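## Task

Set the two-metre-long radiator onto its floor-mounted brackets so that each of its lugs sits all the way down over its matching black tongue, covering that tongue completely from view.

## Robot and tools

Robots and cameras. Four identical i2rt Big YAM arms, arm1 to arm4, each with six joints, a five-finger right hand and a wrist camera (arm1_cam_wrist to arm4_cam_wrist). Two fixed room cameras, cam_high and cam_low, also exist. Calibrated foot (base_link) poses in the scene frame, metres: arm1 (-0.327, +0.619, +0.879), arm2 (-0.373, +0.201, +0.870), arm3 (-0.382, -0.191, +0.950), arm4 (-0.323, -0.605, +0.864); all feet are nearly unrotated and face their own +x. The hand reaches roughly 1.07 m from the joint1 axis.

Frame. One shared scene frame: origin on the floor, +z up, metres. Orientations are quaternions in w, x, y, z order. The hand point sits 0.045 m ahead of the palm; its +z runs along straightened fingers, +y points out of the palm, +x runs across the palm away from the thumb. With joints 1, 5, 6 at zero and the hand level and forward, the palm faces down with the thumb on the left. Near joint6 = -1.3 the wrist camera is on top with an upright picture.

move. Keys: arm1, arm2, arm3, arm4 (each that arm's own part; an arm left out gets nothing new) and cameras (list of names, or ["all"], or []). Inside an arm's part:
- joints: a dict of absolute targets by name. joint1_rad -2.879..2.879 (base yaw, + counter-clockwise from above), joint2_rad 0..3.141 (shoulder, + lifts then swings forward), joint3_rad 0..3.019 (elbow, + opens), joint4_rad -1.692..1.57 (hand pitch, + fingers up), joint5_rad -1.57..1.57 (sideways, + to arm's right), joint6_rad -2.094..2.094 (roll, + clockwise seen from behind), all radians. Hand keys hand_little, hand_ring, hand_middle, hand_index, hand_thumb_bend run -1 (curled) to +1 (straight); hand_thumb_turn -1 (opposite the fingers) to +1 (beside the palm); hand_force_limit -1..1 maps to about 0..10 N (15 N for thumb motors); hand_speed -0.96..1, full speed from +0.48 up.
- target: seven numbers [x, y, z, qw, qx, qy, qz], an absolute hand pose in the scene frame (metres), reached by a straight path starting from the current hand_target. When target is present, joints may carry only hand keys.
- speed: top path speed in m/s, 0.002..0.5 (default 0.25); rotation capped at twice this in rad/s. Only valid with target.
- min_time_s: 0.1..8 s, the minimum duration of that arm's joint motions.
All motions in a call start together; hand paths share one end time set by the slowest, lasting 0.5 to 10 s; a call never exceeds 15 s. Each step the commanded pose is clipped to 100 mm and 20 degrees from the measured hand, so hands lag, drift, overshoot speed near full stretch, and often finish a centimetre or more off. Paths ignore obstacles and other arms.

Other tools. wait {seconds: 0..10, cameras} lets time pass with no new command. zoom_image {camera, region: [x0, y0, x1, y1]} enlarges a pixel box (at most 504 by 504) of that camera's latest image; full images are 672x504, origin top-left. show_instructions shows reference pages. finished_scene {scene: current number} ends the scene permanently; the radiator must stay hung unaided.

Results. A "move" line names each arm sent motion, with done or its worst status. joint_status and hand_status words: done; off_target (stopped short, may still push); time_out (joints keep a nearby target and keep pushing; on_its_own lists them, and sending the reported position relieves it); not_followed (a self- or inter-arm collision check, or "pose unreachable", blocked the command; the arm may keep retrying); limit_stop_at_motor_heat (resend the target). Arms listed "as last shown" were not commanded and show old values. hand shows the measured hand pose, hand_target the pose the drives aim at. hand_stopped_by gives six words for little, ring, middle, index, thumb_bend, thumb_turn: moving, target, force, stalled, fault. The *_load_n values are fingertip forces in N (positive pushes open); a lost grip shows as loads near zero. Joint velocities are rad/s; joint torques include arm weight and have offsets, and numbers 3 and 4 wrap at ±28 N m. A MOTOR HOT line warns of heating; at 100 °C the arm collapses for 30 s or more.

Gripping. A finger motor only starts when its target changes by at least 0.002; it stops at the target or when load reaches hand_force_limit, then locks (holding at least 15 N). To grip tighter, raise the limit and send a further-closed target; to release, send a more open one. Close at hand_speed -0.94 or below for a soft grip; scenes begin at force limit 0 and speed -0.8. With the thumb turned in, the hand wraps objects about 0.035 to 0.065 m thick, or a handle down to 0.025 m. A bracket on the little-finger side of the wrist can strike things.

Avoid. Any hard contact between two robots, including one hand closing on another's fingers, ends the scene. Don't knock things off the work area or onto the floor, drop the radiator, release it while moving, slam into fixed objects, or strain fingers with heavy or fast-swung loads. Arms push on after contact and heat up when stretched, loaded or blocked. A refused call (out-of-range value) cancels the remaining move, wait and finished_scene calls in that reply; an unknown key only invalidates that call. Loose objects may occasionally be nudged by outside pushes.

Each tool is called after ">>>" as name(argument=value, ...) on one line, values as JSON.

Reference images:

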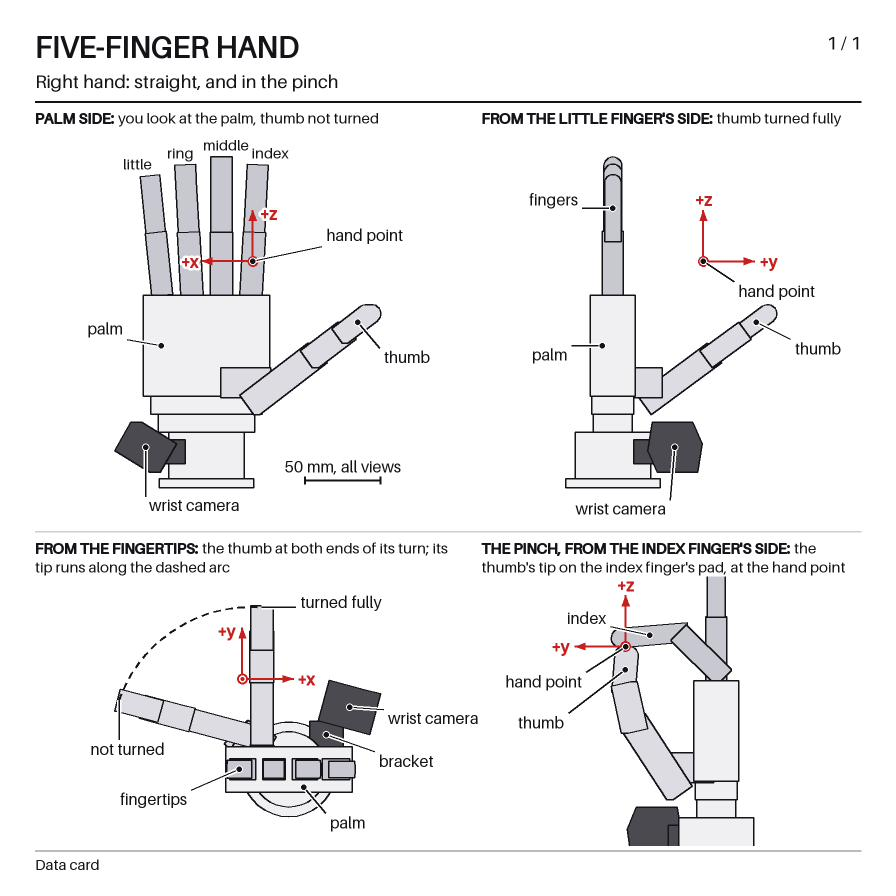

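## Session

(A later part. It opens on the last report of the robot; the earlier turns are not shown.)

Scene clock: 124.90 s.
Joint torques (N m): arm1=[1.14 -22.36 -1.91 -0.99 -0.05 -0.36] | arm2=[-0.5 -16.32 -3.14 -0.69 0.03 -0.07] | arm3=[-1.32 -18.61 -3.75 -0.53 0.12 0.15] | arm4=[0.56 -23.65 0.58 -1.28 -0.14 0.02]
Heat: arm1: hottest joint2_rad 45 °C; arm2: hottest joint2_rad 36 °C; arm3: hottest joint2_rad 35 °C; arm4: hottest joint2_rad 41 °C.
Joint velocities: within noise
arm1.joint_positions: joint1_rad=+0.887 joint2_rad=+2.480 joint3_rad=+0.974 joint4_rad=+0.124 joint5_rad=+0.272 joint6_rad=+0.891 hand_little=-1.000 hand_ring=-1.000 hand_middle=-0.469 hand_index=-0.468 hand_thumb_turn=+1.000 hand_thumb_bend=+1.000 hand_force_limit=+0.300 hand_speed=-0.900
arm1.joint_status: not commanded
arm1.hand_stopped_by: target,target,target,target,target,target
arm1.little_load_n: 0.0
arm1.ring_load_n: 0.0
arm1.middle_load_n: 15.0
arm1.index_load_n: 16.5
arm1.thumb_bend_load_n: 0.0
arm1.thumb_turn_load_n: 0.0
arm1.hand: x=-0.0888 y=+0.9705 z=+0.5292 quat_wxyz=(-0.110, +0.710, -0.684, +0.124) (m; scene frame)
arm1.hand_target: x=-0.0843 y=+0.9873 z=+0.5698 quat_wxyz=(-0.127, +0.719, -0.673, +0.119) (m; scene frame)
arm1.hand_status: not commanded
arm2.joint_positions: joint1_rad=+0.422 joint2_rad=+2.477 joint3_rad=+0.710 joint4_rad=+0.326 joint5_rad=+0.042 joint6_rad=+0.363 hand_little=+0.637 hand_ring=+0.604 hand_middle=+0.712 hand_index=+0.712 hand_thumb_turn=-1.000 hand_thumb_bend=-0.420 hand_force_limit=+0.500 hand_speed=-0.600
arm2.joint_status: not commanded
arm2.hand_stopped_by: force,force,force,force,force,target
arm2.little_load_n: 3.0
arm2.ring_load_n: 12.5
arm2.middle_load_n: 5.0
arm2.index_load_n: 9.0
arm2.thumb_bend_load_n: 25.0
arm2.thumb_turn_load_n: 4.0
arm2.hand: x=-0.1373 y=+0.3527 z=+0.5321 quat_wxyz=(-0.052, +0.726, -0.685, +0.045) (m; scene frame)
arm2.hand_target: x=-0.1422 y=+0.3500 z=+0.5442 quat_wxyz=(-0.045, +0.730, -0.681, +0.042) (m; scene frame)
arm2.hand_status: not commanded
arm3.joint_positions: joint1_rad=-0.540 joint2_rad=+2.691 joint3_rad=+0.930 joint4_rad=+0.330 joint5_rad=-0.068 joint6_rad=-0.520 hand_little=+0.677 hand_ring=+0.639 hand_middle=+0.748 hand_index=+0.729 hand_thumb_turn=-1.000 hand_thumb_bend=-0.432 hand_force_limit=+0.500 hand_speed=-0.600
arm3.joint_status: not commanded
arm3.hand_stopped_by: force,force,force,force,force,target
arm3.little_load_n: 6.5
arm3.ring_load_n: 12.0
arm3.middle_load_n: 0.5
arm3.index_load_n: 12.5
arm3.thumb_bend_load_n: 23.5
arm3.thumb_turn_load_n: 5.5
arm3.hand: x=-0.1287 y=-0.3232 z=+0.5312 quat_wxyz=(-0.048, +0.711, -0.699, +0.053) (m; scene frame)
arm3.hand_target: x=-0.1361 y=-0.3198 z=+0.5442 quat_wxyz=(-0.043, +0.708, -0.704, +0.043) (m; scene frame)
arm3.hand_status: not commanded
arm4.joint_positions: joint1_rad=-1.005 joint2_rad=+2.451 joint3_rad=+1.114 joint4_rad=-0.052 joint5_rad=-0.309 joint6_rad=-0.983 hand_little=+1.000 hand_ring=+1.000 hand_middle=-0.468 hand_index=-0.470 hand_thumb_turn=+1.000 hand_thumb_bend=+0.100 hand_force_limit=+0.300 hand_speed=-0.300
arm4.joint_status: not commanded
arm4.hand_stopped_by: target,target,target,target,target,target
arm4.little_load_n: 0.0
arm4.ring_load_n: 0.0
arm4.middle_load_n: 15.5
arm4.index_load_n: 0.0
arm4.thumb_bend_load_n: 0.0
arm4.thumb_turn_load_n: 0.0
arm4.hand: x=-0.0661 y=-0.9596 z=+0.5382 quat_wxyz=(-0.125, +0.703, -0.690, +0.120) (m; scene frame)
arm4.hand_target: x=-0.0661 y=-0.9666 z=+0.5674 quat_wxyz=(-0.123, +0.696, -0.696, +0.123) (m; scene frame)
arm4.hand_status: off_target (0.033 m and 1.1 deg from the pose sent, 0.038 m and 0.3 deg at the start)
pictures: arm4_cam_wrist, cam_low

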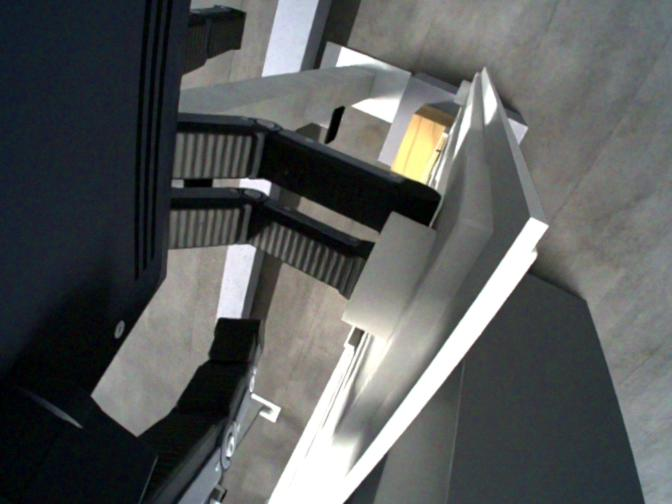

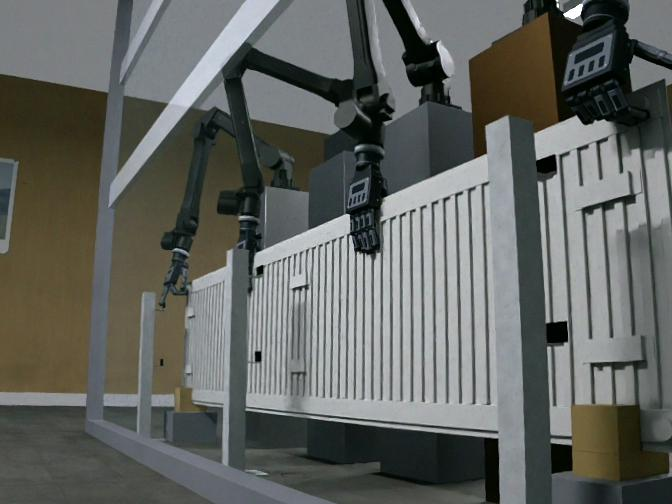

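>>> move(arm4={"joints":{"hand_force_limit":0.8,"hand_speed":-0.85,"hand_index":-0.62}}, cameras=["arm4_cam_wrist"])

>>> zoom_image(camera="arm4_cam_wrist", region=[320, 160, 480, 320])

Scene clock: 126.00 s.
Joint torques (N m): arm1=[1.32 -22.36 -1.94 -0.96 -0.04 -0.37] | arm2=[-0.15 -16.5 -3.1 -0.8 0.03 -0.05] | arm3=[-1.32 -18.61 -3.75 -0.54 0.12 0.14] | arm4=[-0.03 -23.77 0.31 -1.33 -0.11 0.04]
Heat: arm1: hottest joint2_rad 45 °C; arm2: hottest joint2_rad 36 °C; arm3: hottest joint2_rad 35 °C; arm4: hottest joint2_rad 42 °C.
move: arm4 off_target
Joint velocities: within noise
arm1, arm2, arm3: as last shown
arm1.index_load_n: 16.0
arm2.ring_load_n: 12.0
arm3.ring_load_n: 11.5
arm3.middle_load_n: 1.0
arm3.thumb_bend_load_n: 24.0
arm3.thumb_turn_load_n: 5.0
arm3.hand: x=-0.1287 y=-0.3233 z=+0.5312 quat_wxyz=(-0.048, +0.711, -0.699, +0.053) (m; scene frame)
arm3.hand_target: x=-0.1361 y=-0.3199 z=+0.5442 quat_wxyz=(-0.043, +0.708, -0.704, +0.043) (m; scene frame)
arm4.joint_positions: joint1_rad=-1.005 joint2_rad=+2.451 joint3_rad=+1.114 joint4_rad=-0.052 joint5_rad=-0.309 joint6_rad=-0.987 hand_little=+1.000 hand_ring=+1.000 hand_middle=-0.468 hand_index=-0.507 hand_thumb_turn=+1.000 hand_thumb_bend=+0.100 hand_force_limit=+0.800 hand_speed=-0.850
arm4.joint_status: hand_index off_target (ended at -0.507, target -0.620); the others done
arm4.hand_stopped_by: target,target,target,force,target,target
arm4.little_load_n: 0.0
arm4.ring_load_n: 0.0
arm4.middle_load_n: 12.5
arm4.index_load_n: 10.0
arm4.thumb_bend_load_n: 0.0
arm4.thumb_turn_load_n: 0.0
arm4.hand: x=-0.0661 y=-0.9598 z=+0.5381 quat_wxyz=(-0.125, +0.704, -0.688, +0.120) (m; scene frame)
arm4.hand_target: x=-0.0661 y=-0.9666 z=+0.5674 quat_wxyz=(-0.123, +0.696, -0.696, +0.123) (m; scene frame)
arm4.hand_status: not commanded
pictures: arm4_cam_wrist

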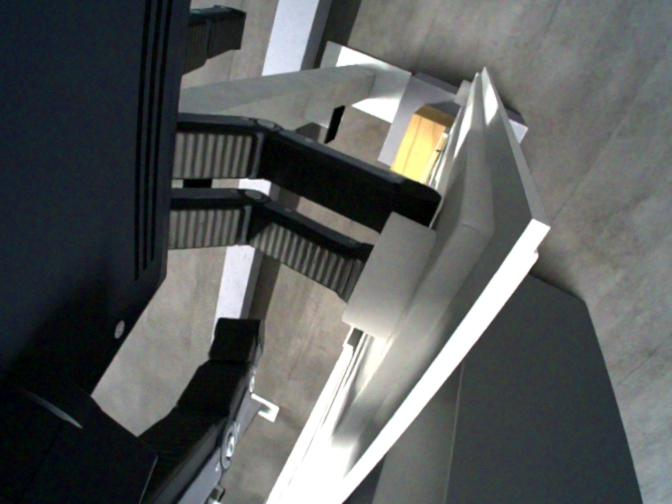

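Scaled by 3.150 from the camera's 672x504 image, which has a finer 960x720 frame.

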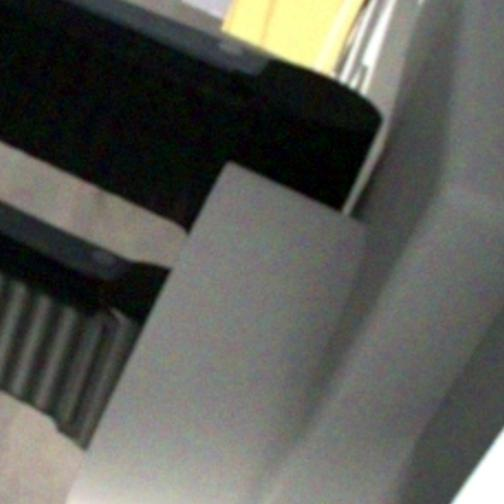

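>>> move(arm1={"target":[-0.080,0.992,0.588,-0.1268,0.7190,-0.6730,0.1187],"speed":0.02}, arm4={"target":[-0.066,-0.972,0.588,-0.1228,0.6964,-0.6964,0.1228],"speed":0.02}, arm2={"target":[-0.142,0.350,0.560,-0.0447,0.7300,-0.6806,0.0416],"speed":0.02}, arm3={"target":[-0.136,-0.320,0.560,-0.0433,0.7077,-0.7039,0.0431],"speed":0.02}, cameras=["cam_low"])

Scene clock: 128.10 s.
Joint torques (N m): arm1=[1.03 -24.23 -2.02 -1.36 -0.05 -0.48] | arm2=[-0.26 -19.6 -4.97 -1.25 -0.06 -0.04] | arm3=[-1.32 -21.77 -5.86 -0.92 0.12 0.19] | arm4=[-0.03 -26.64 0.29 -2.02 -0.16 0.17]
Heat: arm1: hottest joint2_rad 45 °C; arm2: hottest joint2_rad 36 °C; arm3: hottest joint2_rad 36 °C; arm4: hottest joint2_rad 42 °C.
move: arm1 off_target; arm2 off_target; arm3 off_target; arm4 off_target
Joint velocities: within noise
arm1.joint_positions: joint1_rad=+0.887 joint2_rad=+2.477 joint3_rad=+0.977 joint4_rad=+0.106 joint5_rad=+0.272 joint6_rad=+0.898 hand_little=-1.000 hand_ring=-1.000 hand_middle=-0.469 hand_index=-0.468 hand_thumb_turn=+1.000 hand_thumb_bend=+1.000 hand_force_limit=+0.300 hand_speed=-0.900
arm1.joint_status: not commanded
arm1.hand_stopped_by: target,target,target,target,target,target
arm1.little_load_n: 0.0
arm1.ring_load_n: 0.0
arm1.middle_load_n: 20.0
arm1.index_load_n: 20.0
arm1.thumb_bend_load_n: 0.0
arm1.thumb_turn_load_n: 0.0
arm1.hand: x=-0.0895 y=+0.9697 z=+0.5299 quat_wxyz=(-0.104, +0.709, -0.686, +0.125) (m; scene frame)
arm1.hand_target: x=-0.0806 y=+0.9909 z=+0.5802 quat_wxyz=(-0.128, +0.719, -0.673, +0.119) (m; scene frame)
arm1.hand_status: off_target (0.063 m and 3.3 deg from the pose sent, 0.063 m and 2.6 deg at the start)
arm2.joint_positions: joint1_rad=+0.422 joint2_rad=+2.473 joint3_rad=+0.710 joint4_rad=+0.317 joint5_rad=+0.045 joint6_rad=+0.361 hand_little=+0.637 hand_ring=+0.604 hand_middle=+0.712 hand_index=+0.712 hand_thumb_turn=-1.000 hand_thumb_bend=-0.420 hand_force_limit=+0.500 hand_speed=-0.600
arm2.joint_status: not commanded
arm2.hand_stopped_by: force,force,force,force,force,target
arm2.little_load_n: 2.0
arm2.ring_load_n: 13.0
arm2.middle_load_n: 7.5
arm2.index_load_n: 14.0
arm2.thumb_bend_load_n: 28.0
arm2.thumb_turn_load_n: 3.5
arm2.hand: x=-0.1380 y=+0.3518 z=+0.5330 quat_wxyz=(-0.048, +0.726, -0.684, +0.045) (m; scene frame)
arm2.hand_target: x=-0.1427 y=+0.3499 z=+0.5569 quat_wxyz=(-0.045, +0.730, -0.681, +0.042) (m; scene frame)
arm2.hand_status: off_target (0.027 m and 0.8 deg from the pose sent, 0.028 m and 1.1 deg at the start)
arm3.joint_positions: joint1_rad=-0.540 joint2_rad=+2.689 joint3_rad=+0.928 joint4_rad=+0.328 joint5_rad=-0.068 joint6_rad=-0.524 hand_little=+0.677 hand_ring=+0.639 hand_middle=+0.748 hand_index=+0.729 hand_thumb_turn=-1.000 hand_thumb_bend=-0.432 hand_force_limit=+0.500 hand_speed=-0.600
arm3.joint_status: not commanded
arm3.hand_stopped_by: force,force,force,force,force,target
arm3.little_load_n: 6.0
arm3.ring_load_n: 12.5
arm3.middle_load_n: 2.0
arm3.index_load_n: 15.5
arm3.thumb_bend_load_n: 26.0
arm3.thumb_turn_load_n: 5.0
arm3.hand: x=-0.1298 y=-0.3230 z=+0.5321 quat_wxyz=(-0.047, +0.713, -0.698, +0.052) (m; scene frame)
arm3.hand_target: x=-0.1365 y=-0.3196 z=+0.5572 quat_wxyz=(-0.043, +0.708, -0.704, +0.043) (m; scene frame)
arm3.hand_status: off_target (0.029 m and 1.4 deg from the pose sent, 0.030 m and 1.4 deg at the start)
arm4.joint_positions: joint1_rad=-1.005 joint2_rad=+2.451 joint3_rad=+1.114 joint4_rad=-0.068 joint5_rad=-0.309 joint6_rad=-1.005 hand_little=+1.000 hand_ring=+1.000 hand_middle=-0.468 hand_index=-0.507 hand_thumb_turn=+1.000 hand_thumb_bend=+0.100 hand_force_limit=+0.800 hand_speed=-0.850
arm4.joint_status: not commanded
arm4.hand_stopped_by: target,target,target,force,target,target
arm4.little_load_n: 0.0
arm4.ring_load_n: 0.0
arm4.middle_load_n: 14.5
arm4.index_load_n: 12.5
arm4.thumb_bend_load_n: 0.0
arm4.thumb_turn_load_n: 0.0
arm4.hand: x=-0.0688 y=-0.9575 z=+0.5384 quat_wxyz=(-0.125, +0.710, -0.684, +0.114) (m; scene frame)
arm4.hand_target: x=-0.0662 y=-0.9712 z=+0.5824 quat_wxyz=(-0.123, +0.696, -0.696, +0.123) (m; scene frame)
arm4.hand_status: off_target (0.052 m and 2.4 deg from the pose sent, 0.051 m and 1.3 deg at the start)
pictures: cam_low

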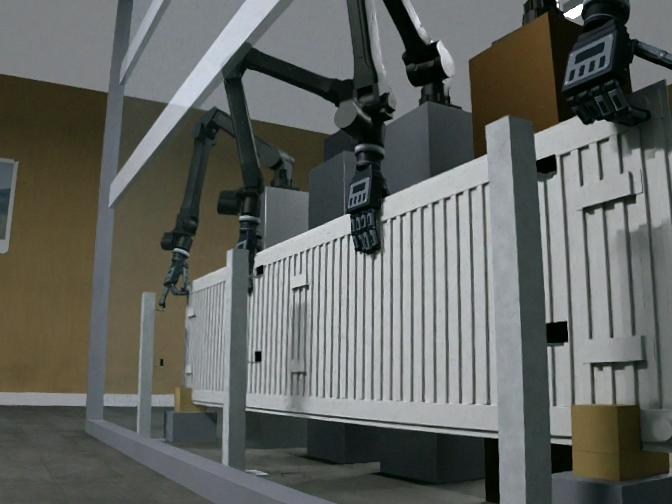

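>>> move(arm1={"target":[-0.078,0.995,0.597,-0.1268,0.7190,-0.6730,0.1187],"speed":0.02}, arm4={"target":[-0.064,-0.976,0.604,-0.1228,0.6964,-0.6964,0.1228],"speed":0.02}, arm2={"target":[-0.142,0.350,0.572,-0.0447,0.7300,-0.6806,0.0416],"speed":0.02}, arm3={"target":[-0.136,-0.320,0.572,-0.0433,0.7077,-0.7039,0.0431],"speed":0.02}, cameras=["all"])

Scene clock: 130.53 s.
Joint torques (N m): arm1=[1.03 -25.41 -2.18 -1.5 0.01 -0.53] | arm2=[-0.26 -21.89 -6.38 -1.54 -0.04 -0.04] | arm3=[-1.38 -24.18 -7.31 -1.28 0 0.22] | arm4=[-0.85 -29.98 0.1 -2.62 -0.25 0.32]
Heat: arm1: hottest joint2_rad 45 °C; arm2: hottest joint2_rad 36 °C; arm3: hottest joint2_rad 35 °C; arm4: hottest joint2_rad 42 °C.
move: arm1 off_target; arm2 off_target; arm3 off_target; arm4 off_target
Joint velocities: within noise
arm1.joint_positions: joint1_rad=+0.889 joint2_rad=+2.476 joint3_rad=+0.980 joint4_rad=+0.091 joint5_rad=+0.271 joint6_rad=+0.903 hand_little=-1.000 hand_ring=-1.000 hand_middle=-0.468 hand_index=-0.468 hand_thumb_turn=+1.000 hand_thumb_bend=+1.000 hand_force_limit=+0.300 hand_speed=-0.900
arm1.joint_status: not commanded
arm1.hand_stopped_by: target,target,target,target,target,target
arm1.little_load_n: 0.0
arm1.ring_load_n: 0.0
arm1.middle_load_n: 23.5
arm1.index_load_n: 21.0
arm1.thumb_bend_load_n: 0.0
arm1.thumb_turn_load_n: 0.0
arm1.hand: x=-0.0910 y=+0.9692 z=+0.5301 quat_wxyz=(-0.099, +0.709, -0.687, +0.125) (m; scene frame)
arm1.hand_target: x=-0.0789 y=+0.9936 z=+0.5869 quat_wxyz=(-0.128, +0.719, -0.673, +0.119) (m; scene frame)
arm1.hand_status: off_target (0.073 m and 3.8 deg from the pose sent, 0.073 m and 3.3 deg at the start)
arm2.joint_positions: joint1_rad=+0.422 joint2_rad=+2.471 joint3_rad=+0.710 joint4_rad=+0.308 joint5_rad=+0.044 joint6_rad=+0.361 hand_little=+0.637 hand_ring=+0.604 hand_middle=+0.713 hand_index=+0.712 hand_thumb_turn=-1.000 hand_thumb_bend=-0.418 hand_force_limit=+0.500 hand_speed=-0.600
arm2.joint_status: not commanded
arm2.hand_stopped_by: force,force,force,force,force,target
arm2.little_load_n: 1.5
arm2.ring_load_n: 14.0
arm2.middle_load_n: 9.0
arm2.index_load_n: 16.5
arm2.thumb_bend_load_n: 33.0
arm2.thumb_turn_load_n: 4.0
arm2.hand: x=-0.1395 y=+0.3516 z=+0.5337 quat_wxyz=(-0.046, +0.727, -0.684, +0.043) (m; scene frame)
arm2.hand_target: x=-0.1433 y=+0.3499 z=+0.5661 quat_wxyz=(-0.045, +0.730, -0.681, +0.042) (m; scene frame)
arm2.hand_status: off_target (0.038 m and 0.6 deg from the pose sent, 0.039 m and 0.8 deg at the start)
arm3.joint_positions: joint1_rad=-0.540 joint2_rad=+2.688 joint3_rad=+0.924 joint4_rad=+0.328 joint5_rad=-0.065 joint6_rad=-0.526 hand_little=+0.677 hand_ring=+0.639 hand_middle=+0.748 hand_index=+0.729 hand_thumb_turn=-1.000 hand_thumb_bend=-0.431 hand_force_limit=+0.500 hand_speed=-0.600
arm3.joint_status: not commanded
arm3.hand_stopped_by: force,force,force,force,force,target
arm3.little_load_n: 5.5
arm3.ring_load_n: 13.5
arm3.middle_load_n: 3.5
arm3.index_load_n: 17.0
arm3.thumb_bend_load_n: 30.0
arm3.thumb_turn_load_n: 5.0
arm3.hand: x=-0.1315 y=-0.3228 z=+0.5328 quat_wxyz=(-0.046, +0.714, -0.697, +0.051) (m; scene frame)
arm3.hand_target: x=-0.1371 y=-0.3193 z=+0.5667 quat_wxyz=(-0.043, +0.708, -0.704, +0.043) (m; scene frame)
arm3.hand_status: off_target (0.040 m and 1.4 deg from the pose sent, 0.041 m and 1.4 deg at the start)
arm4.joint_positions: joint1_rad=-1.007 joint2_rad=+2.449 joint3_rad=+1.114 joint4_rad=-0.086 joint5_rad=-0.307 joint6_rad=-1.018 hand_little=+1.000 hand_ring=+1.000 hand_middle=-0.468 hand_index=-0.507 hand_thumb_turn=+1.000 hand_thumb_bend=+0.100 hand_force_limit=+0.800 hand_speed=-0.850
arm4.joint_status: not commanded
arm4.hand_stopped_by: target,target,target,force,target,target
arm4.little_load_n: 0.0
arm4.ring_load_n: 0.0
arm4.middle_load_n: 18.0
arm4.index_load_n: 15.5
arm4.thumb_bend_load_n: 0.0
arm4.thumb_turn_load_n: -0.5
arm4.hand: x=-0.0723 y=-0.9554 z=+0.5391 quat_wxyz=(-0.125, +0.713, -0.681, +0.107) (m; scene frame)
arm4.hand_target: x=-0.0645 y=-0.9747 z=+0.5953 quat_wxyz=(-0.123, +0.696, -0.696, +0.124) (m; scene frame)
arm4.hand_status: off_target (0.069 m and 3.2 deg from the pose sent, 0.068 m and 2.4 deg at the start)
pictures: arm1_cam_wrist, arm2_cam_wrist, arm3_cam_wrist, arm4_cam_wrist, cam_high, cam_low

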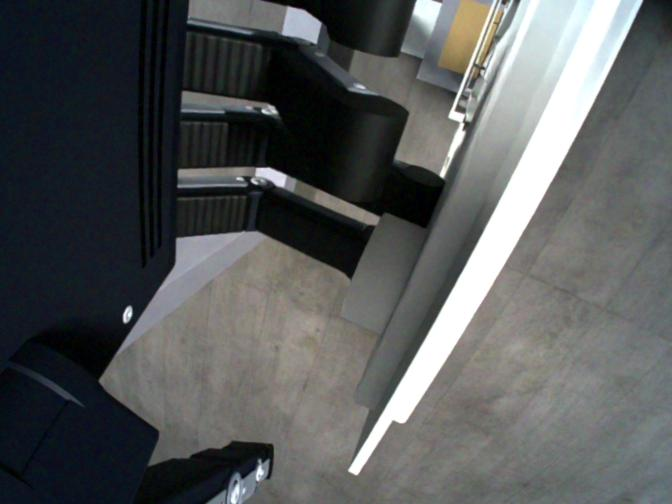

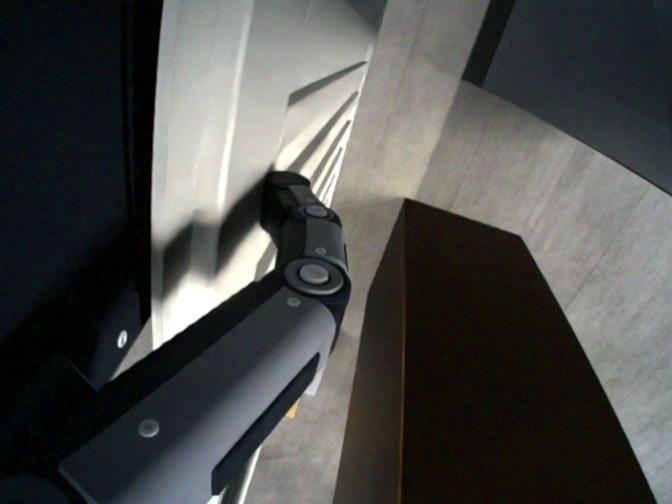

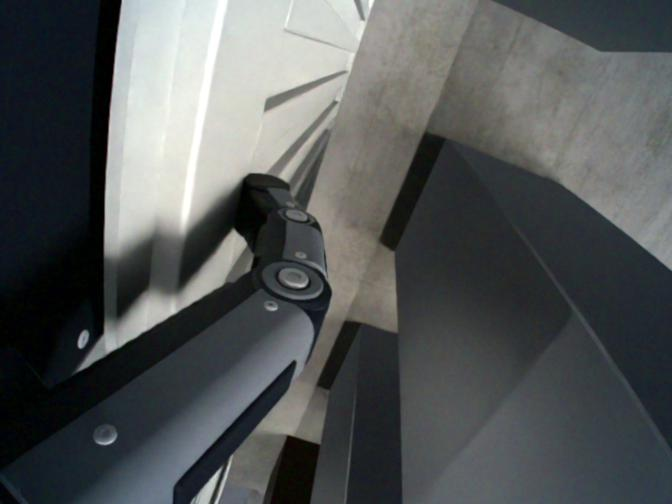

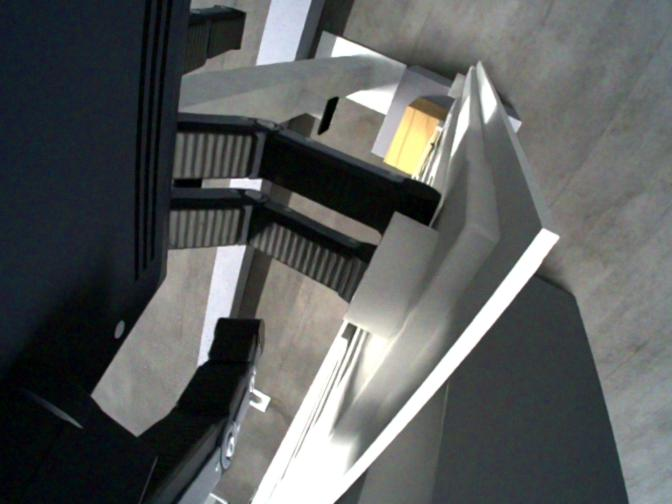

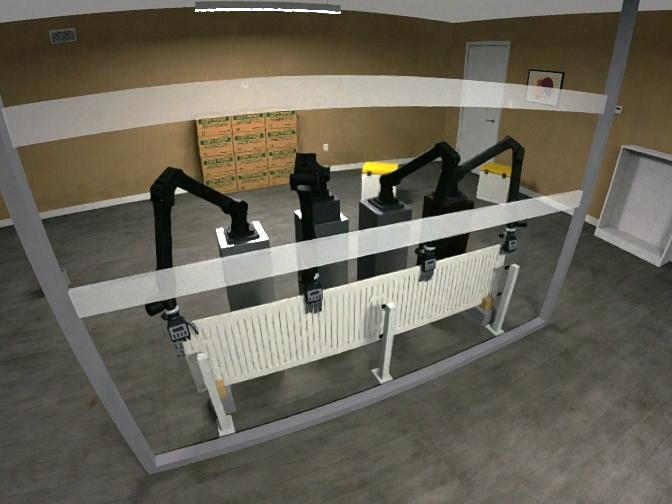

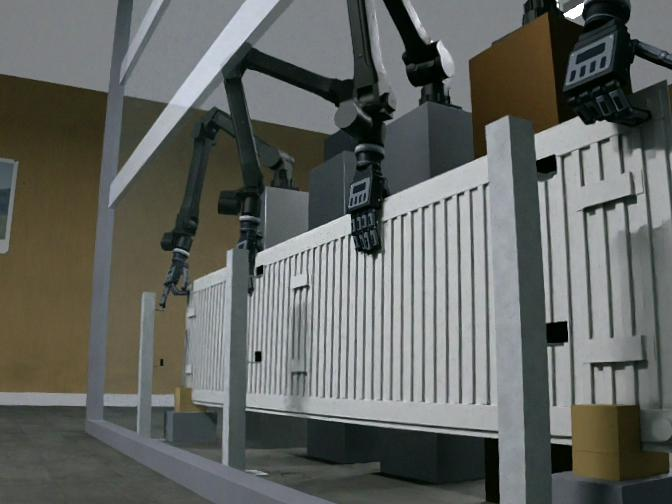

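>>> zoom_image(camera="cam_low", region=[520, 350, 672, 504])

>>> zoom_image(camera="cam_low", region=[540, 60, 672, 192])

>>> zoom_image(camera="arm1_cam_wrist", region=[400, 0, 600, 200])

Scaled by 3.273 from the camera's 672x504 image, which has a finer 960x720 frame.

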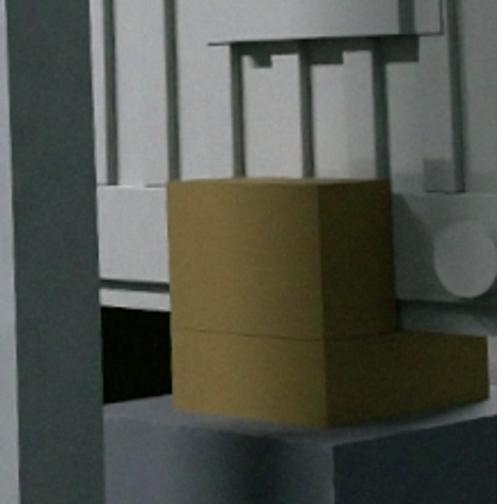

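Scaled by 3.818 from the camera's 672x504 image, which has a finer 960x720 frame.

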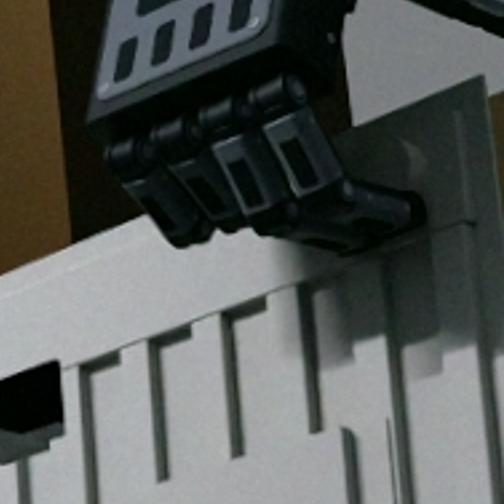

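Scaled by 2.520 from the camera's 672x504 image, which has a finer 960x720 frame.

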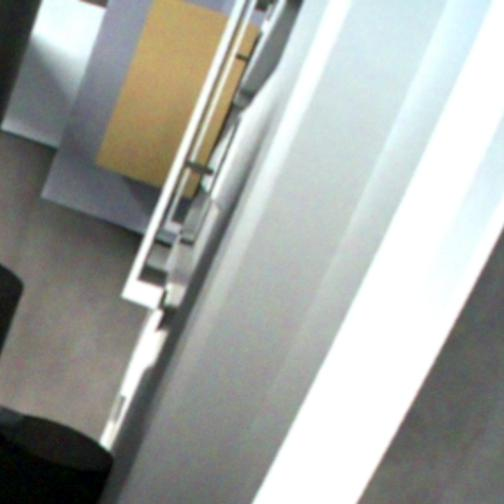

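>>> move(arm1={"target":[-0.078,0.997,0.603,-0.1268,0.7190,-0.6730,0.1187],"speed":0.02}, arm4={"target":[-0.060,-0.982,0.624,-0.1228,0.6964,-0.6964,0.1228],"speed":0.02}, arm2={"target":[-0.142,0.350,0.583,-0.0447,0.7300,-0.6806,0.0416],"speed":0.02}, arm3={"target":[-0.136,-0.320,0.583,-0.0433,0.7077,-0.7039,0.0431],"speed":0.02}, cameras=["cam_low","arm2_cam_wrist","arm3_cam_wrist"])

Scene clock: 133.73 s.
Joint torques (N m): arm1=[1.03 -26.29 -2.21 -1.76 0.03 -0.56] | arm2=[-0.62 -22.83 -6.79 -1.33 -0.17 0] | arm3=[-1.38 -26.17 -8.58 -1.58 -0.06 0.23] | arm4=[-0.32 -31.97 0.46 -3.33 -0.28 0.42]
Heat: arm1: hottest joint2_rad 45 °C; arm2: hottest joint2_rad 36 °C; arm3: hottest joint2_rad 36 °C; arm4: hottest joint2_rad 42 °C.
move: arm1 off_target; arm2 off_target; arm3 off_target; arm4 off_target
Joint velocities: within noise
arm1.joint_positions: joint1_rad=+0.892 joint2_rad=+2.474 joint3_rad=+0.980 joint4_rad=+0.085 joint5_rad=+0.271 joint6_rad=+0.909 hand_little=-1.000 hand_ring=-1.000 hand_middle=-0.468 hand_index=-0.468 hand_thumb_turn=+1.000 hand_thumb_bend=+1.000 hand_force_limit=+0.300 hand_speed=-0.900
arm1.joint_status: not commanded
arm1.hand_stopped_by: target,target,target,target,target,target
arm1.little_load_n: 0.0
arm1.ring_load_n: 0.0
arm1.middle_load_n: 25.5
arm1.index_load_n: 23.0
arm1.thumb_bend_load_n: -0.5
arm1.thumb_turn_load_n: 0.0
arm1.hand: x=-0.0924 y=+0.9693 z=+0.5305 quat_wxyz=(-0.098, +0.708, -0.688, +0.125) (m; scene frame)
arm1.hand_target: x=-0.0790 y=+0.9954 z=+0.5915 quat_wxyz=(-0.128, +0.719, -0.673, +0.119) (m; scene frame)
arm1.hand_status: off_target (0.079 m and 4.1 deg from the pose sent, 0.079 m and 3.8 deg at the start)
arm2.joint_positions: joint1_rad=+0.424 joint2_rad=+2.447 joint3_rad=+0.702 joint4_rad=+0.283 joint5_rad=+0.047 joint6_rad=+0.361 hand_little=+0.637 hand_ring=+0.604 hand_middle=+0.713 hand_index=+0.712 hand_thumb_turn=-1.000 hand_thumb_bend=-0.418 hand_force_limit=+0.500 hand_speed=-0.600
arm2.joint_status: not commanded
arm2.hand_stopped_by: force,force,force,force,force,target
arm2.little_load_n: 1.0
arm2.ring_load_n: 13.5
arm2.middle_load_n: 11.0
arm2.index_load_n: 17.5
arm2.thumb_bend_load_n: 36.5
arm2.thumb_turn_load_n: 6.5
arm2.hand: x=-0.1401 y=+0.3511 z=+0.5408 quat_wxyz=(-0.041, +0.728, -0.683, +0.043) (m; scene frame)
arm2.hand_target: x=-0.1437 y=+0.3497 z=+0.5758 quat_wxyz=(-0.045, +0.730, -0.681, +0.042) (m; scene frame)
arm2.hand_status: off_target (0.042 m and 0.6 deg from the pose sent, 0.049 m and 0.6 deg at the start)
arm3.joint_positions: joint1_rad=-0.540 joint2_rad=+2.686 joint3_rad=+0.922 joint4_rad=+0.328 joint5_rad=-0.064 joint6_rad=-0.527 hand_little=+0.677 hand_ring=+0.639 hand_middle=+0.748 hand_index=+0.729 hand_thumb_turn=-1.000 hand_thumb_bend=-0.431 hand_force_limit=+0.500 hand_speed=-0.600
arm3.joint_status: not commanded
arm3.hand_stopped_by: force,force,force,force,force,target
arm3.little_load_n: 5.0
arm3.ring_load_n: 13.0
arm3.middle_load_n: 4.0
arm3.index_load_n: 17.5
arm3.thumb_bend_load_n: 32.0
arm3.thumb_turn_load_n: 4.5
arm3.hand: x=-0.1322 y=-0.3227 z=+0.5334 quat_wxyz=(-0.045, +0.714, -0.697, +0.051) (m; scene frame)
arm3.hand_target: x=-0.1376 y=-0.3189 z=+0.5748 quat_wxyz=(-0.043, +0.708, -0.704, +0.043) (m; scene frame)
arm3.hand_status: off_target (0.050 m and 1.4 deg from the pose sent, 0.051 m and 1.4 deg at the start)
arm4.joint_positions: joint1_rad=-1.007 joint2_rad=+2.446 joint3_rad=+1.116 joint4_rad=-0.102 joint5_rad=-0.307 joint6_rad=-1.034 hand_little=+1.000 hand_ring=+1.000 hand_middle=-0.459 hand_index=-0.506 hand_thumb_turn=+1.000 hand_thumb_bend=+0.100 hand_force_limit=+0.800 hand_speed=-0.850
arm4.joint_status: not commanded
arm4.hand_stopped_by: target,target,target,force,target,target
arm4.little_load_n: 0.0
arm4.ring_load_n: -0.5
arm4.middle_load_n: 21.0
arm4.index_load_n: 22.0
arm4.thumb_bend_load_n: 0.0
arm4.thumb_turn_load_n: 0.0
arm4.hand: x=-0.0734 y=-0.9554 z=+0.5408 quat_wxyz=(-0.126, +0.719, -0.676, +0.103) (m; scene frame)
arm4.hand_target: x=-0.0608 y=-0.9802 z=+0.6108 quat_wxyz=(-0.123, +0.697, -0.696, +0.125) (m; scene frame)
arm4.hand_status: off_target (0.088 m and 4.1 deg from the pose sent, 0.090 m and 3.2 deg at the start)
pictures: arm2_cam_wrist, arm3_cam_wrist, cam_low

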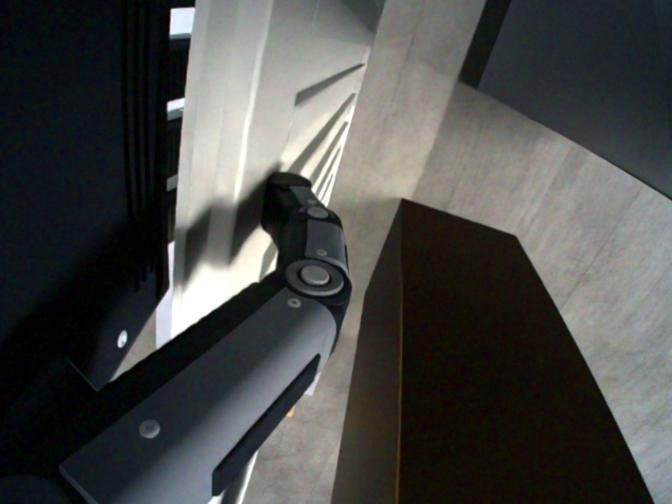

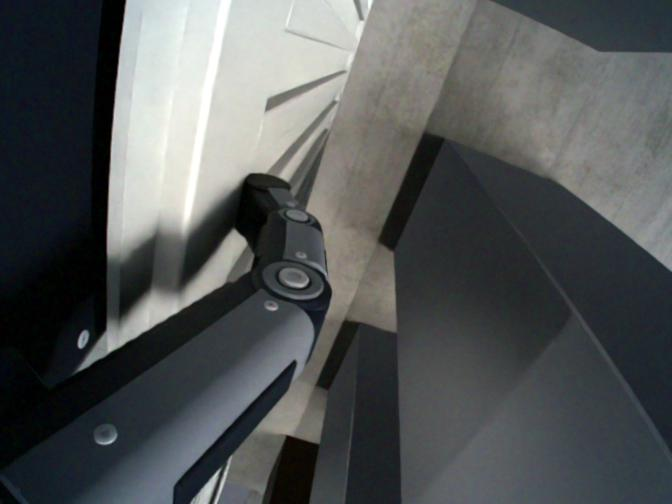

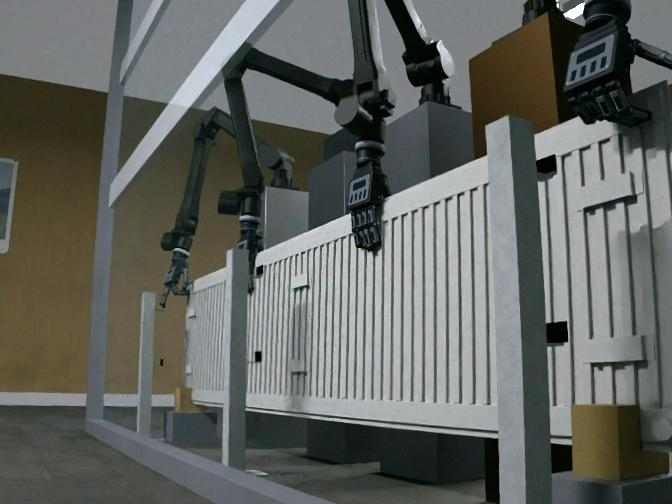

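>>> move(arm1={"target":[-0.070,1.003,0.580,-0.1268,0.7190,-0.6730,0.1187],"speed":0.04}, arm4={"target":[-0.052,-0.988,0.590,-0.1228,0.6964,-0.6964,0.1228],"speed":0.04}, arm2={"target":[-0.127,0.356,0.558,-0.0447,0.7300,-0.6806,0.0416],"speed":0.04}, arm3={"target":[-0.120,-0.326,0.558,-0.0433,0.7077,-0.7039,0.0431],"speed":0.04}, cameras=["cam_low"])

Scene clock: 141.30 s.
Joint torques (N m): arm1=[0.15 -22.83 0.14 -0.58 -0.08 -0.47] | arm2=[-0.85 -17.67 -1.52 -0.98 -0.23 -0.05] | arm3=[-0.79 -22.01 -2.81 -1.77 -0.03 0.31] | arm4=[0.91 -26.58 3.07 -1.88 -0.11 0.44]
Heat: arm1: hottest joint2_rad 48 °C; arm2: hottest joint2_rad 36 °C; arm3: hottest joint2_rad 37 °C; arm4: hottest joint2_rad 43 °C.
move: arm1 off_target; arm2 off_target; arm3 off_target; arm4 off_target
Joint velocities: within noise
arm1.joint_positions: joint1_rad=+0.892 joint2_rad=+2.476 joint3_rad=+0.998 joint4_rad=+0.058 joint5_rad=+0.273 joint6_rad=+0.895 hand_little=-1.000 hand_ring=-1.000 hand_middle=-0.468 hand_index=-0.468 hand_thumb_turn=+1.000 hand_thumb_bend=+1.000 hand_force_limit=+0.300 hand_speed=-0.900
arm1.joint_status: not commanded
arm1.hand_stopped_by: target,target,target,target,target,target
arm1.little_load_n: 0.0
arm1.ring_load_n: 0.0
arm1.middle_load_n: 20.5
arm1.index_load_n: 18.5
arm1.thumb_bend_load_n: 0.0
arm1.thumb_turn_load_n: 0.0
arm1.hand: x=-0.0906 y=+0.9708 z=+0.5299 quat_wxyz=(-0.091, +0.714, -0.683, +0.127) (m; scene frame)
arm1.hand_target: x=-0.0707 y=+1.0018 z=+0.5754 quat_wxyz=(-0.127, +0.719, -0.673, +0.119) (m; scene frame)
arm1.hand_status: off_target (0.063 m and 4.4 deg from the pose sent, 0.064 m and 4.0 deg at the start)
arm2.joint_positions: joint1_rad=+0.424 joint2_rad=+2.446 joint3_rad=+0.714 joint4_rad=+0.262 joint5_rad=+0.049 joint6_rad=+0.360 hand_little=+0.637 hand_ring=+0.604 hand_middle=+0.713 hand_index=+0.712 hand_thumb_turn=-1.000 hand_thumb_bend=-0.417 hand_force_limit=+0.500 hand_speed=-0.600
arm2.joint_status: not commanded
arm2.hand_stopped_by: force,force,force,force,force,target
arm2.little_load_n: 0.5
arm2.ring_load_n: 13.5
arm2.middle_load_n: 11.0
arm2.index_load_n: 17.0
arm2.thumb_bend_load_n: 38.0
arm2.thumb_turn_load_n: 6.0
arm2.hand: x=-0.1381 y=+0.3516 z=+0.5402 quat_wxyz=(-0.037, +0.728, -0.683, +0.042) (m; scene frame)
arm2.hand_target: x=-0.1273 y=+0.3559 z=+0.5568 quat_wxyz=(-0.045, +0.730, -0.681, +0.042) (m; scene frame)
arm2.hand_status: off_target (0.021 m and 1.0 deg from the pose sent, 0.022 m and 0.6 deg at the start)
arm3.joint_positions: joint1_rad=-0.540 joint2_rad=+2.686 joint3_rad=+0.933 joint4_rad=+0.305 joint5_rad=-0.064 joint6_rad=-0.527 hand_little=+0.677 hand_ring=+0.639 hand_middle=+0.748 hand_index=+0.729 hand_thumb_turn=-1.000 hand_thumb_bend=-0.430 hand_force_limit=+0.500 hand_speed=-0.600
arm3.joint_status: not commanded
arm3.hand_stopped_by: force,force,force,force,force,target
arm3.little_load_n: 3.0
arm3.ring_load_n: 12.0
arm3.middle_load_n: 4.0
arm3.index_load_n: 18.0
arm3.thumb_bend_load_n: 35.0
arm3.thumb_turn_load_n: 7.0
arm3.hand: x=-0.1313 y=-0.3233 z=+0.5331 quat_wxyz=(-0.043, +0.714, -0.697, +0.045) (m; scene frame)
arm3.hand_target: x=-0.1207 y=-0.3256 z=+0.5560 quat_wxyz=(-0.044, +0.708, -0.704, +0.044) (m; scene frame)
arm3.hand_status: off_target (0.027 m and 1.1 deg from the pose sent, 0.028 m and 1.4 deg at the start)
arm4.joint_positions: joint1_rad=-1.007 joint2_rad=+2.452 joint3_rad=+1.139 joint4_rad=-0.119 joint5_rad=-0.311 joint6_rad=-1.027 hand_little=+1.000 hand_ring=+1.000 hand_middle=-0.459 hand_index=-0.506 hand_thumb_turn=+1.000 hand_thumb_bend=+0.100 hand_force_limit=+0.800 hand_speed=-0.850
arm4.joint_status: not commanded
arm4.hand_stopped_by: target,target,target,force,target,target
arm4.little_load_n: 0.0
arm4.ring_load_n: 0.0
arm4.middle_load_n: 15.5
arm4.index_load_n: 17.5
arm4.thumb_bend_load_n: 0.0
arm4.thumb_turn_load_n: 0.0
arm4.hand: x=-0.0688 y=-0.9605 z=+0.5405 quat_wxyz=(-0.128, +0.716, -0.679, +0.102) (m; scene frame)
arm4.hand_target: x=-0.0527 y=-0.9870 z=+0.5861 quat_wxyz=(-0.123, +0.697, -0.696, +0.124) (m; scene frame)
arm4.hand_status: off_target (0.059 m and 3.9 deg from the pose sent, 0.063 m and 4.1 deg at the start)
pictures: cam_low

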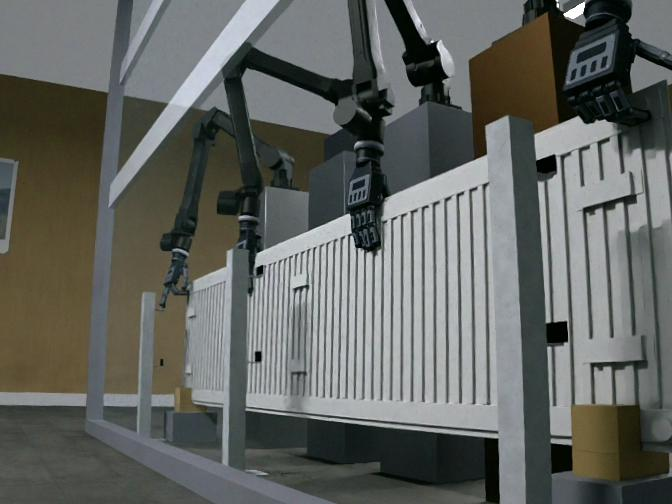

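>>> move(arm1={"target":[-0.068,1.006,0.595,-0.1268,0.7190,-0.6730,0.1187],"speed":0.02}, arm4={"target":[-0.051,-0.990,0.608,-0.1228,0.6964,-0.6964,0.1228],"speed":0.02}, arm2={"target":[-0.124,0.357,0.567,-0.0447,0.7300,-0.6806,0.0416],"speed":0.02}, arm3={"target":[-0.114,-0.328,0.567,-0.0433,0.7077,-0.7039,0.0431],"speed":0.02}, cameras=["cam_low"])

Scene clock: 143.53 s.
Joint torques (N m): arm1=[0.44 -24.94 -0.55 -1.05 -0.09 -0.47] | arm2=[-0.62 -19.66 -2.22 -1.32 -0.21 -0.04] | arm3=[-0.56 -24 -3.28 -2.19 -0.06 0.34] | arm4=[0.5 -29.8 2.18 -2.59 -0.17 0.49]
Heat: arm1: hottest joint2_rad 47 °C; arm2: hottest joint2_rad 36 °C; arm3: hottest joint2_rad 37 °C; arm4: hottest joint2_rad 44 °C.
move: arm1 off_target; arm2 off_target; arm3 off_target; arm4 off_target
Joint velocities: within noise
arm1.joint_positions: joint1_rad=+0.892 joint2_rad=+2.477 joint3_rad=+1.003 joint4_rad=+0.045 joint5_rad=+0.273 joint6_rad=+0.894 hand_little=-1.000 hand_ring=-1.000 hand_middle=-0.468 hand_index=-0.468 hand_thumb_turn=+1.000 hand_thumb_bend=+1.000 hand_force_limit=+0.300 hand_speed=-0.900
arm1.joint_status: not commanded
arm1.hand_stopped_by: target,target,target,target,target,target
arm1.little_load_n: 0.0
arm1.ring_load_n: 0.0
arm1.middle_load_n: 21.5
arm1.index_load_n: 18.5
arm1.thumb_bend_load_n: 0.0
arm1.thumb_turn_load_n: 0.0
arm1.hand: x=-0.0909 y=+0.9702 z=+0.5297 quat_wxyz=(-0.087, +0.714, -0.683, +0.128) (m; scene frame)
arm1.hand_target: x=-0.0690 y=+1.0043 z=+0.5869 quat_wxyz=(-0.128, +0.719, -0.673, +0.119) (m; scene frame)
arm1.hand_status: off_target (0.078 m and 4.8 deg from the pose sent, 0.077 m and 4.4 deg at the start)
arm2.joint_positions: joint1_rad=+0.424 joint2_rad=+2.444 joint3_rad=+0.718 joint4_rad=+0.249 joint5_rad=+0.049 joint6_rad=+0.359 hand_little=+0.637 hand_ring=+0.604 hand_middle=+0.713 hand_index=+0.712 hand_thumb_turn=-1.000 hand_thumb_bend=-0.417 hand_force_limit=+0.500 hand_speed=-0.600
arm2.joint_status: not commanded
arm2.hand_stopped_by: force,force,force,force,force,target
arm2.little_load_n: 1.0
arm2.ring_load_n: 14.5
arm2.middle_load_n: 12.0
arm2.index_load_n: 18.5
arm2.thumb_bend_load_n: 41.0
arm2.thumb_turn_load_n: 5.5
arm2.hand: x=-0.1383 y=+0.3515 z=+0.5408 quat_wxyz=(-0.033, +0.729, -0.683, +0.041) (m; scene frame)
arm2.hand_target: x=-0.1250 y=+0.3567 z=+0.5644 quat_wxyz=(-0.045, +0.730, -0.681, +0.042) (m; scene frame)
arm2.hand_status: off_target (0.030 m and 1.3 deg from the pose sent, 0.031 m and 1.0 deg at the start)
arm3.joint_positions: joint1_rad=-0.540 joint2_rad=+2.683 joint3_rad=+0.937 joint4_rad=+0.289 joint5_rad=-0.063 joint6_rad=-0.527 hand_little=+0.677 hand_ring=+0.639 hand_middle=+0.748 hand_index=+0.729 hand_thumb_turn=-1.000 hand_thumb_bend=-0.429 hand_force_limit=+0.500 hand_speed=-0.600
arm3.joint_status: not commanded
arm3.hand_stopped_by: force,force,force,force,force,target
arm3.little_load_n: 3.0
arm3.ring_load_n: 12.5
arm3.middle_load_n: 5.0
arm3.index_load_n: 18.5
arm3.thumb_bend_load_n: 38.0
arm3.thumb_turn_load_n: 8.0
arm3.hand: x=-0.1311 y=-0.3235 z=+0.5339 quat_wxyz=(-0.042, +0.714, -0.698, +0.042) (m; scene frame)
arm3.hand_target: x=-0.1154 y=-0.3274 z=+0.5636 quat_wxyz=(-0.044, +0.708, -0.704, +0.044) (m; scene frame)
arm3.hand_status: off_target (0.038 m and 1.0 deg from the pose sent, 0.038 m and 1.1 deg at the start)
arm4.joint_positions: joint1_rad=-1.007 joint2_rad=+2.452 joint3_rad=+1.143 joint4_rad=-0.130 joint5_rad=-0.311 joint6_rad=-1.027 hand_little=+1.000 hand_ring=+1.000 hand_middle=-0.459 hand_index=-0.506 hand_thumb_turn=+1.000 hand_thumb_bend=+0.100 hand_force_limit=+0.800 hand_speed=-0.850
arm4.joint_status: not commanded
arm4.hand_stopped_by: target,target,target,force,target,target
arm4.little_load_n: 0.0
arm4.ring_load_n: 0.0
arm4.middle_load_n: 16.5
arm4.index_load_n: 19.5
arm4.thumb_bend_load_n: 0.0
arm4.thumb_turn_load_n: 0.0
arm4.hand: x=-0.0692 y=-0.9599 z=+0.5409 quat_wxyz=(-0.129, +0.716, -0.679, +0.099) (m; scene frame)
arm4.hand_target: x=-0.0520 y=-0.9883 z=+0.6003 quat_wxyz=(-0.123, +0.696, -0.696, +0.124) (m; scene frame)
arm4.hand_status: off_target (0.076 m and 4.1 deg from the pose sent, 0.076 m and 3.9 deg at the start)
pictures: cam_low

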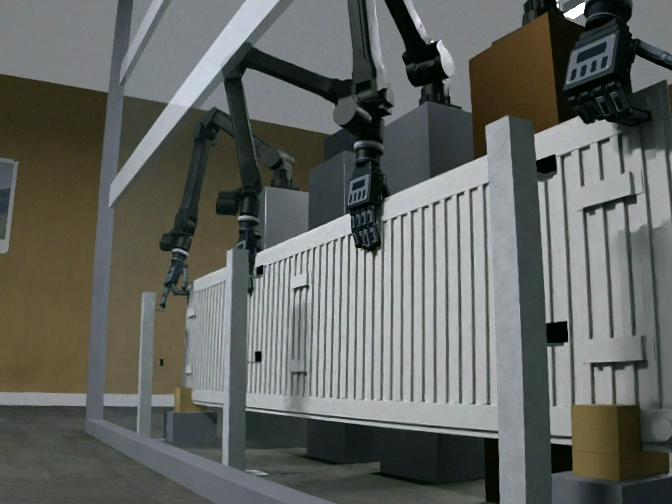

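>>> move(arm1={"target":[-0.060,1.010,0.612,-0.1268,0.7190,-0.6730,0.1187],"speed":0.02}, arm4={"target":[-0.047,-0.996,0.630,-0.1228,0.6964,-0.6964,0.1228],"speed":0.02}, arm2={"target":[-0.119,0.359,0.573,-0.0447,0.7300,-0.6806,0.0416],"speed":0.02}, arm3={"target":[-0.103,-0.333,0.573,-0.0433,0.7077,-0.7039,0.0431],"speed":0.02}, cameras=["cam_low","arm1_cam_wrist","arm4_cam_wrist"])

Scene clock: 146.43 s.
Joint torques (N m): arm1=[-0.56 -27.46 -0.8 -1.37 -0.11 -0.59] | arm2=[-0.97 -21.42 -2.35 -1.47 -0.22 -0.07] | arm3=[-0.32 -25.41 -2.76 -2.32 -0.11 0.36] | arm4=[0.15 -31.97 1.85 -3.36 -0.15 0.45]
Heat: arm1: hottest joint2_rad 47 °C; arm2: hottest joint2_rad 37 °C; arm3: hottest joint2_rad 37 °C; arm4: hottest joint2_rad 45 °C.
move: arm1 off_target; arm2 off_target; arm3 off_target; arm4 off_target
Joint velocities: within noise
arm1.joint_positions: joint1_rad=+0.892 joint2_rad=+2.476 joint3_rad=+1.013 joint4_rad=+0.020 joint5_rad=+0.273 joint6_rad=+0.894 hand_little=-1.000 hand_ring=-1.000 hand_middle=-0.468 hand_index=-0.468 hand_thumb_turn=+1.000 hand_thumb_bend=+1.000 hand_force_limit=+0.300 hand_speed=-0.900
arm1.joint_status: not commanded
arm1.hand_stopped_by: target,target,target,target,target,target
arm1.little_load_n: 0.5
arm1.ring_load_n: 0.0
arm1.middle_load_n: 25.5
arm1.index_load_n: 21.0
arm1.thumb_bend_load_n: -0.5
arm1.thumb_turn_load_n: 0.0
arm1.hand: x=-0.0910 y=+0.9702 z=+0.5301 quat_wxyz=(-0.080, +0.715, -0.682, +0.129) (m; scene frame)
arm1.hand_target: x=-0.0616 y=+1.0076 z=+0.5997 quat_wxyz=(-0.128, +0.719, -0.673, +0.120) (m; scene frame)
arm1.hand_status: off_target (0.096 m and 5.6 deg from the pose sent, 0.097 m and 4.8 deg at the start)
arm2.joint_positions: joint1_rad=+0.424 joint2_rad=+2.441 joint3_rad=+0.725 joint4_rad=+0.230 joint5_rad=+0.049 joint6_rad=+0.358 hand_little=+0.637 hand_ring=+0.604 hand_middle=+0.713 hand_index=+0.712 hand_thumb_turn=-1.000 hand_thumb_bend=-0.416 hand_force_limit=+0.500 hand_speed=-0.600
arm2.joint_status: not commanded
arm2.hand_stopped_by: force,force,force,force,force,target
arm2.little_load_n: 0.5
arm2.ring_load_n: 15.0
arm2.middle_load_n: 13.5
arm2.index_load_n: 19.5
arm2.thumb_bend_load_n: 45.0
arm2.thumb_turn_load_n: 5.0
arm2.hand: x=-0.1376 y=+0.3518 z=+0.5413 quat_wxyz=(-0.029, +0.729, -0.683, +0.039) (m; scene frame)
arm2.hand_target: x=-0.1203 y=+0.3586 z=+0.5693 quat_wxyz=(-0.045, +0.730, -0.681, +0.042) (m; scene frame)
arm2.hand_status: off_target (0.037 m and 1.8 deg from the pose sent, 0.038 m and 1.3 deg at the start)
arm3.joint_positions: joint1_rad=-0.540 joint2_rad=+2.679 joint3_rad=+0.952 joint4_rad=+0.254 joint5_rad=-0.062 joint6_rad=-0.527 hand_little=+0.677 hand_ring=+0.639 hand_middle=+0.748 hand_index=+0.729 hand_thumb_turn=-1.000 hand_thumb_bend=-0.419 hand_force_limit=+0.500 hand_speed=-0.600
arm3.joint_status: not commanded
arm3.hand_stopped_by: force,force,force,force,force,target
arm3.little_load_n: 3.0
arm3.ring_load_n: 13.0
arm3.middle_load_n: 6.0
arm3.index_load_n: 20.0
arm3.thumb_bend_load_n: 41.5
arm3.thumb_turn_load_n: 10.5
arm3.hand: x=-0.1297 y=-0.3246 z=+0.5349 quat_wxyz=(-0.039, +0.714, -0.698, +0.033) (m; scene frame)
arm3.hand_target: x=-0.1047 y=-0.3322 z=+0.5686 quat_wxyz=(-0.044, +0.708, -0.704, +0.044) (m; scene frame)
arm3.hand_status: off_target (0.047 m and 1.6 deg from the pose sent, 0.049 m and 1.0 deg at the start)
arm4.joint_positions: joint1_rad=-1.007 joint2_rad=+2.452 joint3_rad=+1.152 joint4_rad=-0.152 joint5_rad=-0.311 joint6_rad=-1.027 hand_little=+1.000 hand_ring=+1.000 hand_middle=-0.459 hand_index=-0.506 hand_thumb_turn=+1.000 hand_thumb_bend=+0.100 hand_force_limit=+0.800 hand_speed=-0.850
arm4.joint_status: not commanded
arm4.hand_stopped_by: target,target,target,force,target,target
arm4.little_load_n: 0.0
arm4.ring_load_n: 0.0
arm4.middle_load_n: 21.0
arm4.index_load_n: 24.0
arm4.thumb_bend_load_n: 0.0
arm4.thumb_turn_load_n: 0.0
arm4.hand: x=-0.0690 y=-0.9602 z=+0.5422 quat_wxyz=(-0.130, +0.715, -0.680, +0.093) (m; scene frame)
arm4.hand_target: x=-0.0483 y=-0.9935 z=+0.6173 quat_wxyz=(-0.123, +0.696, -0.696, +0.125) (m; scene frame)
arm4.hand_status: off_target (0.097 m and 4.5 deg from the pose sent, 0.099 m and 4.1 deg at the start)
pictures: arm1_cam_wrist, arm4_cam_wrist, cam_low

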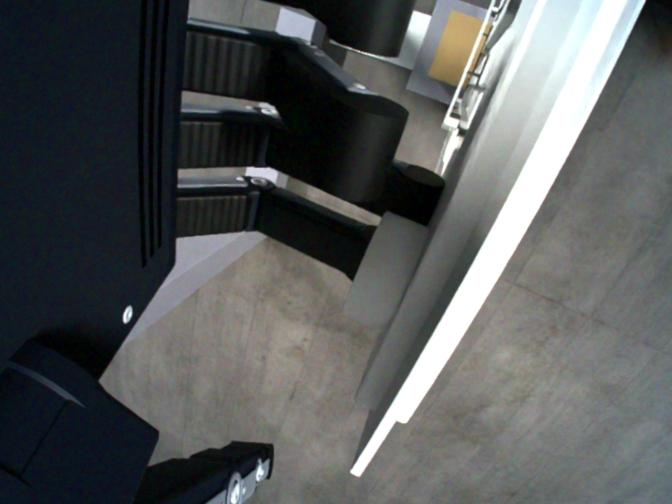

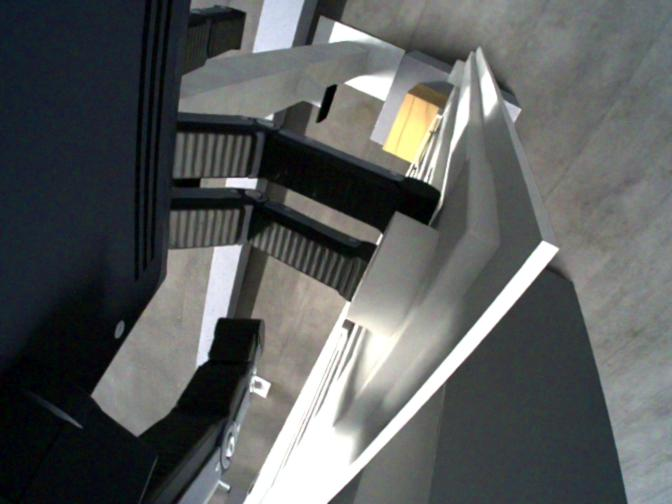

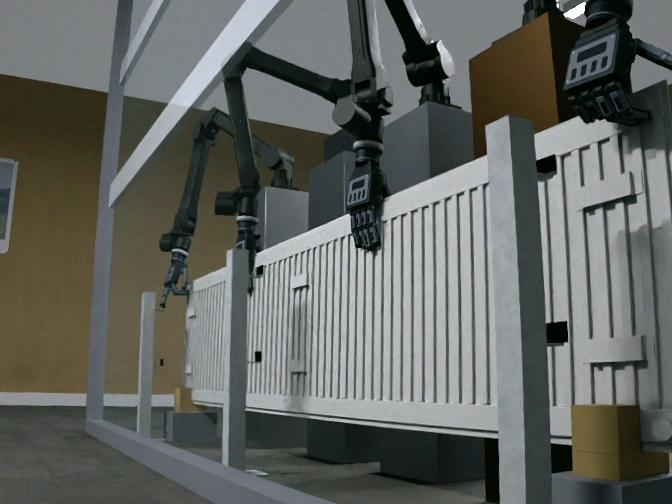

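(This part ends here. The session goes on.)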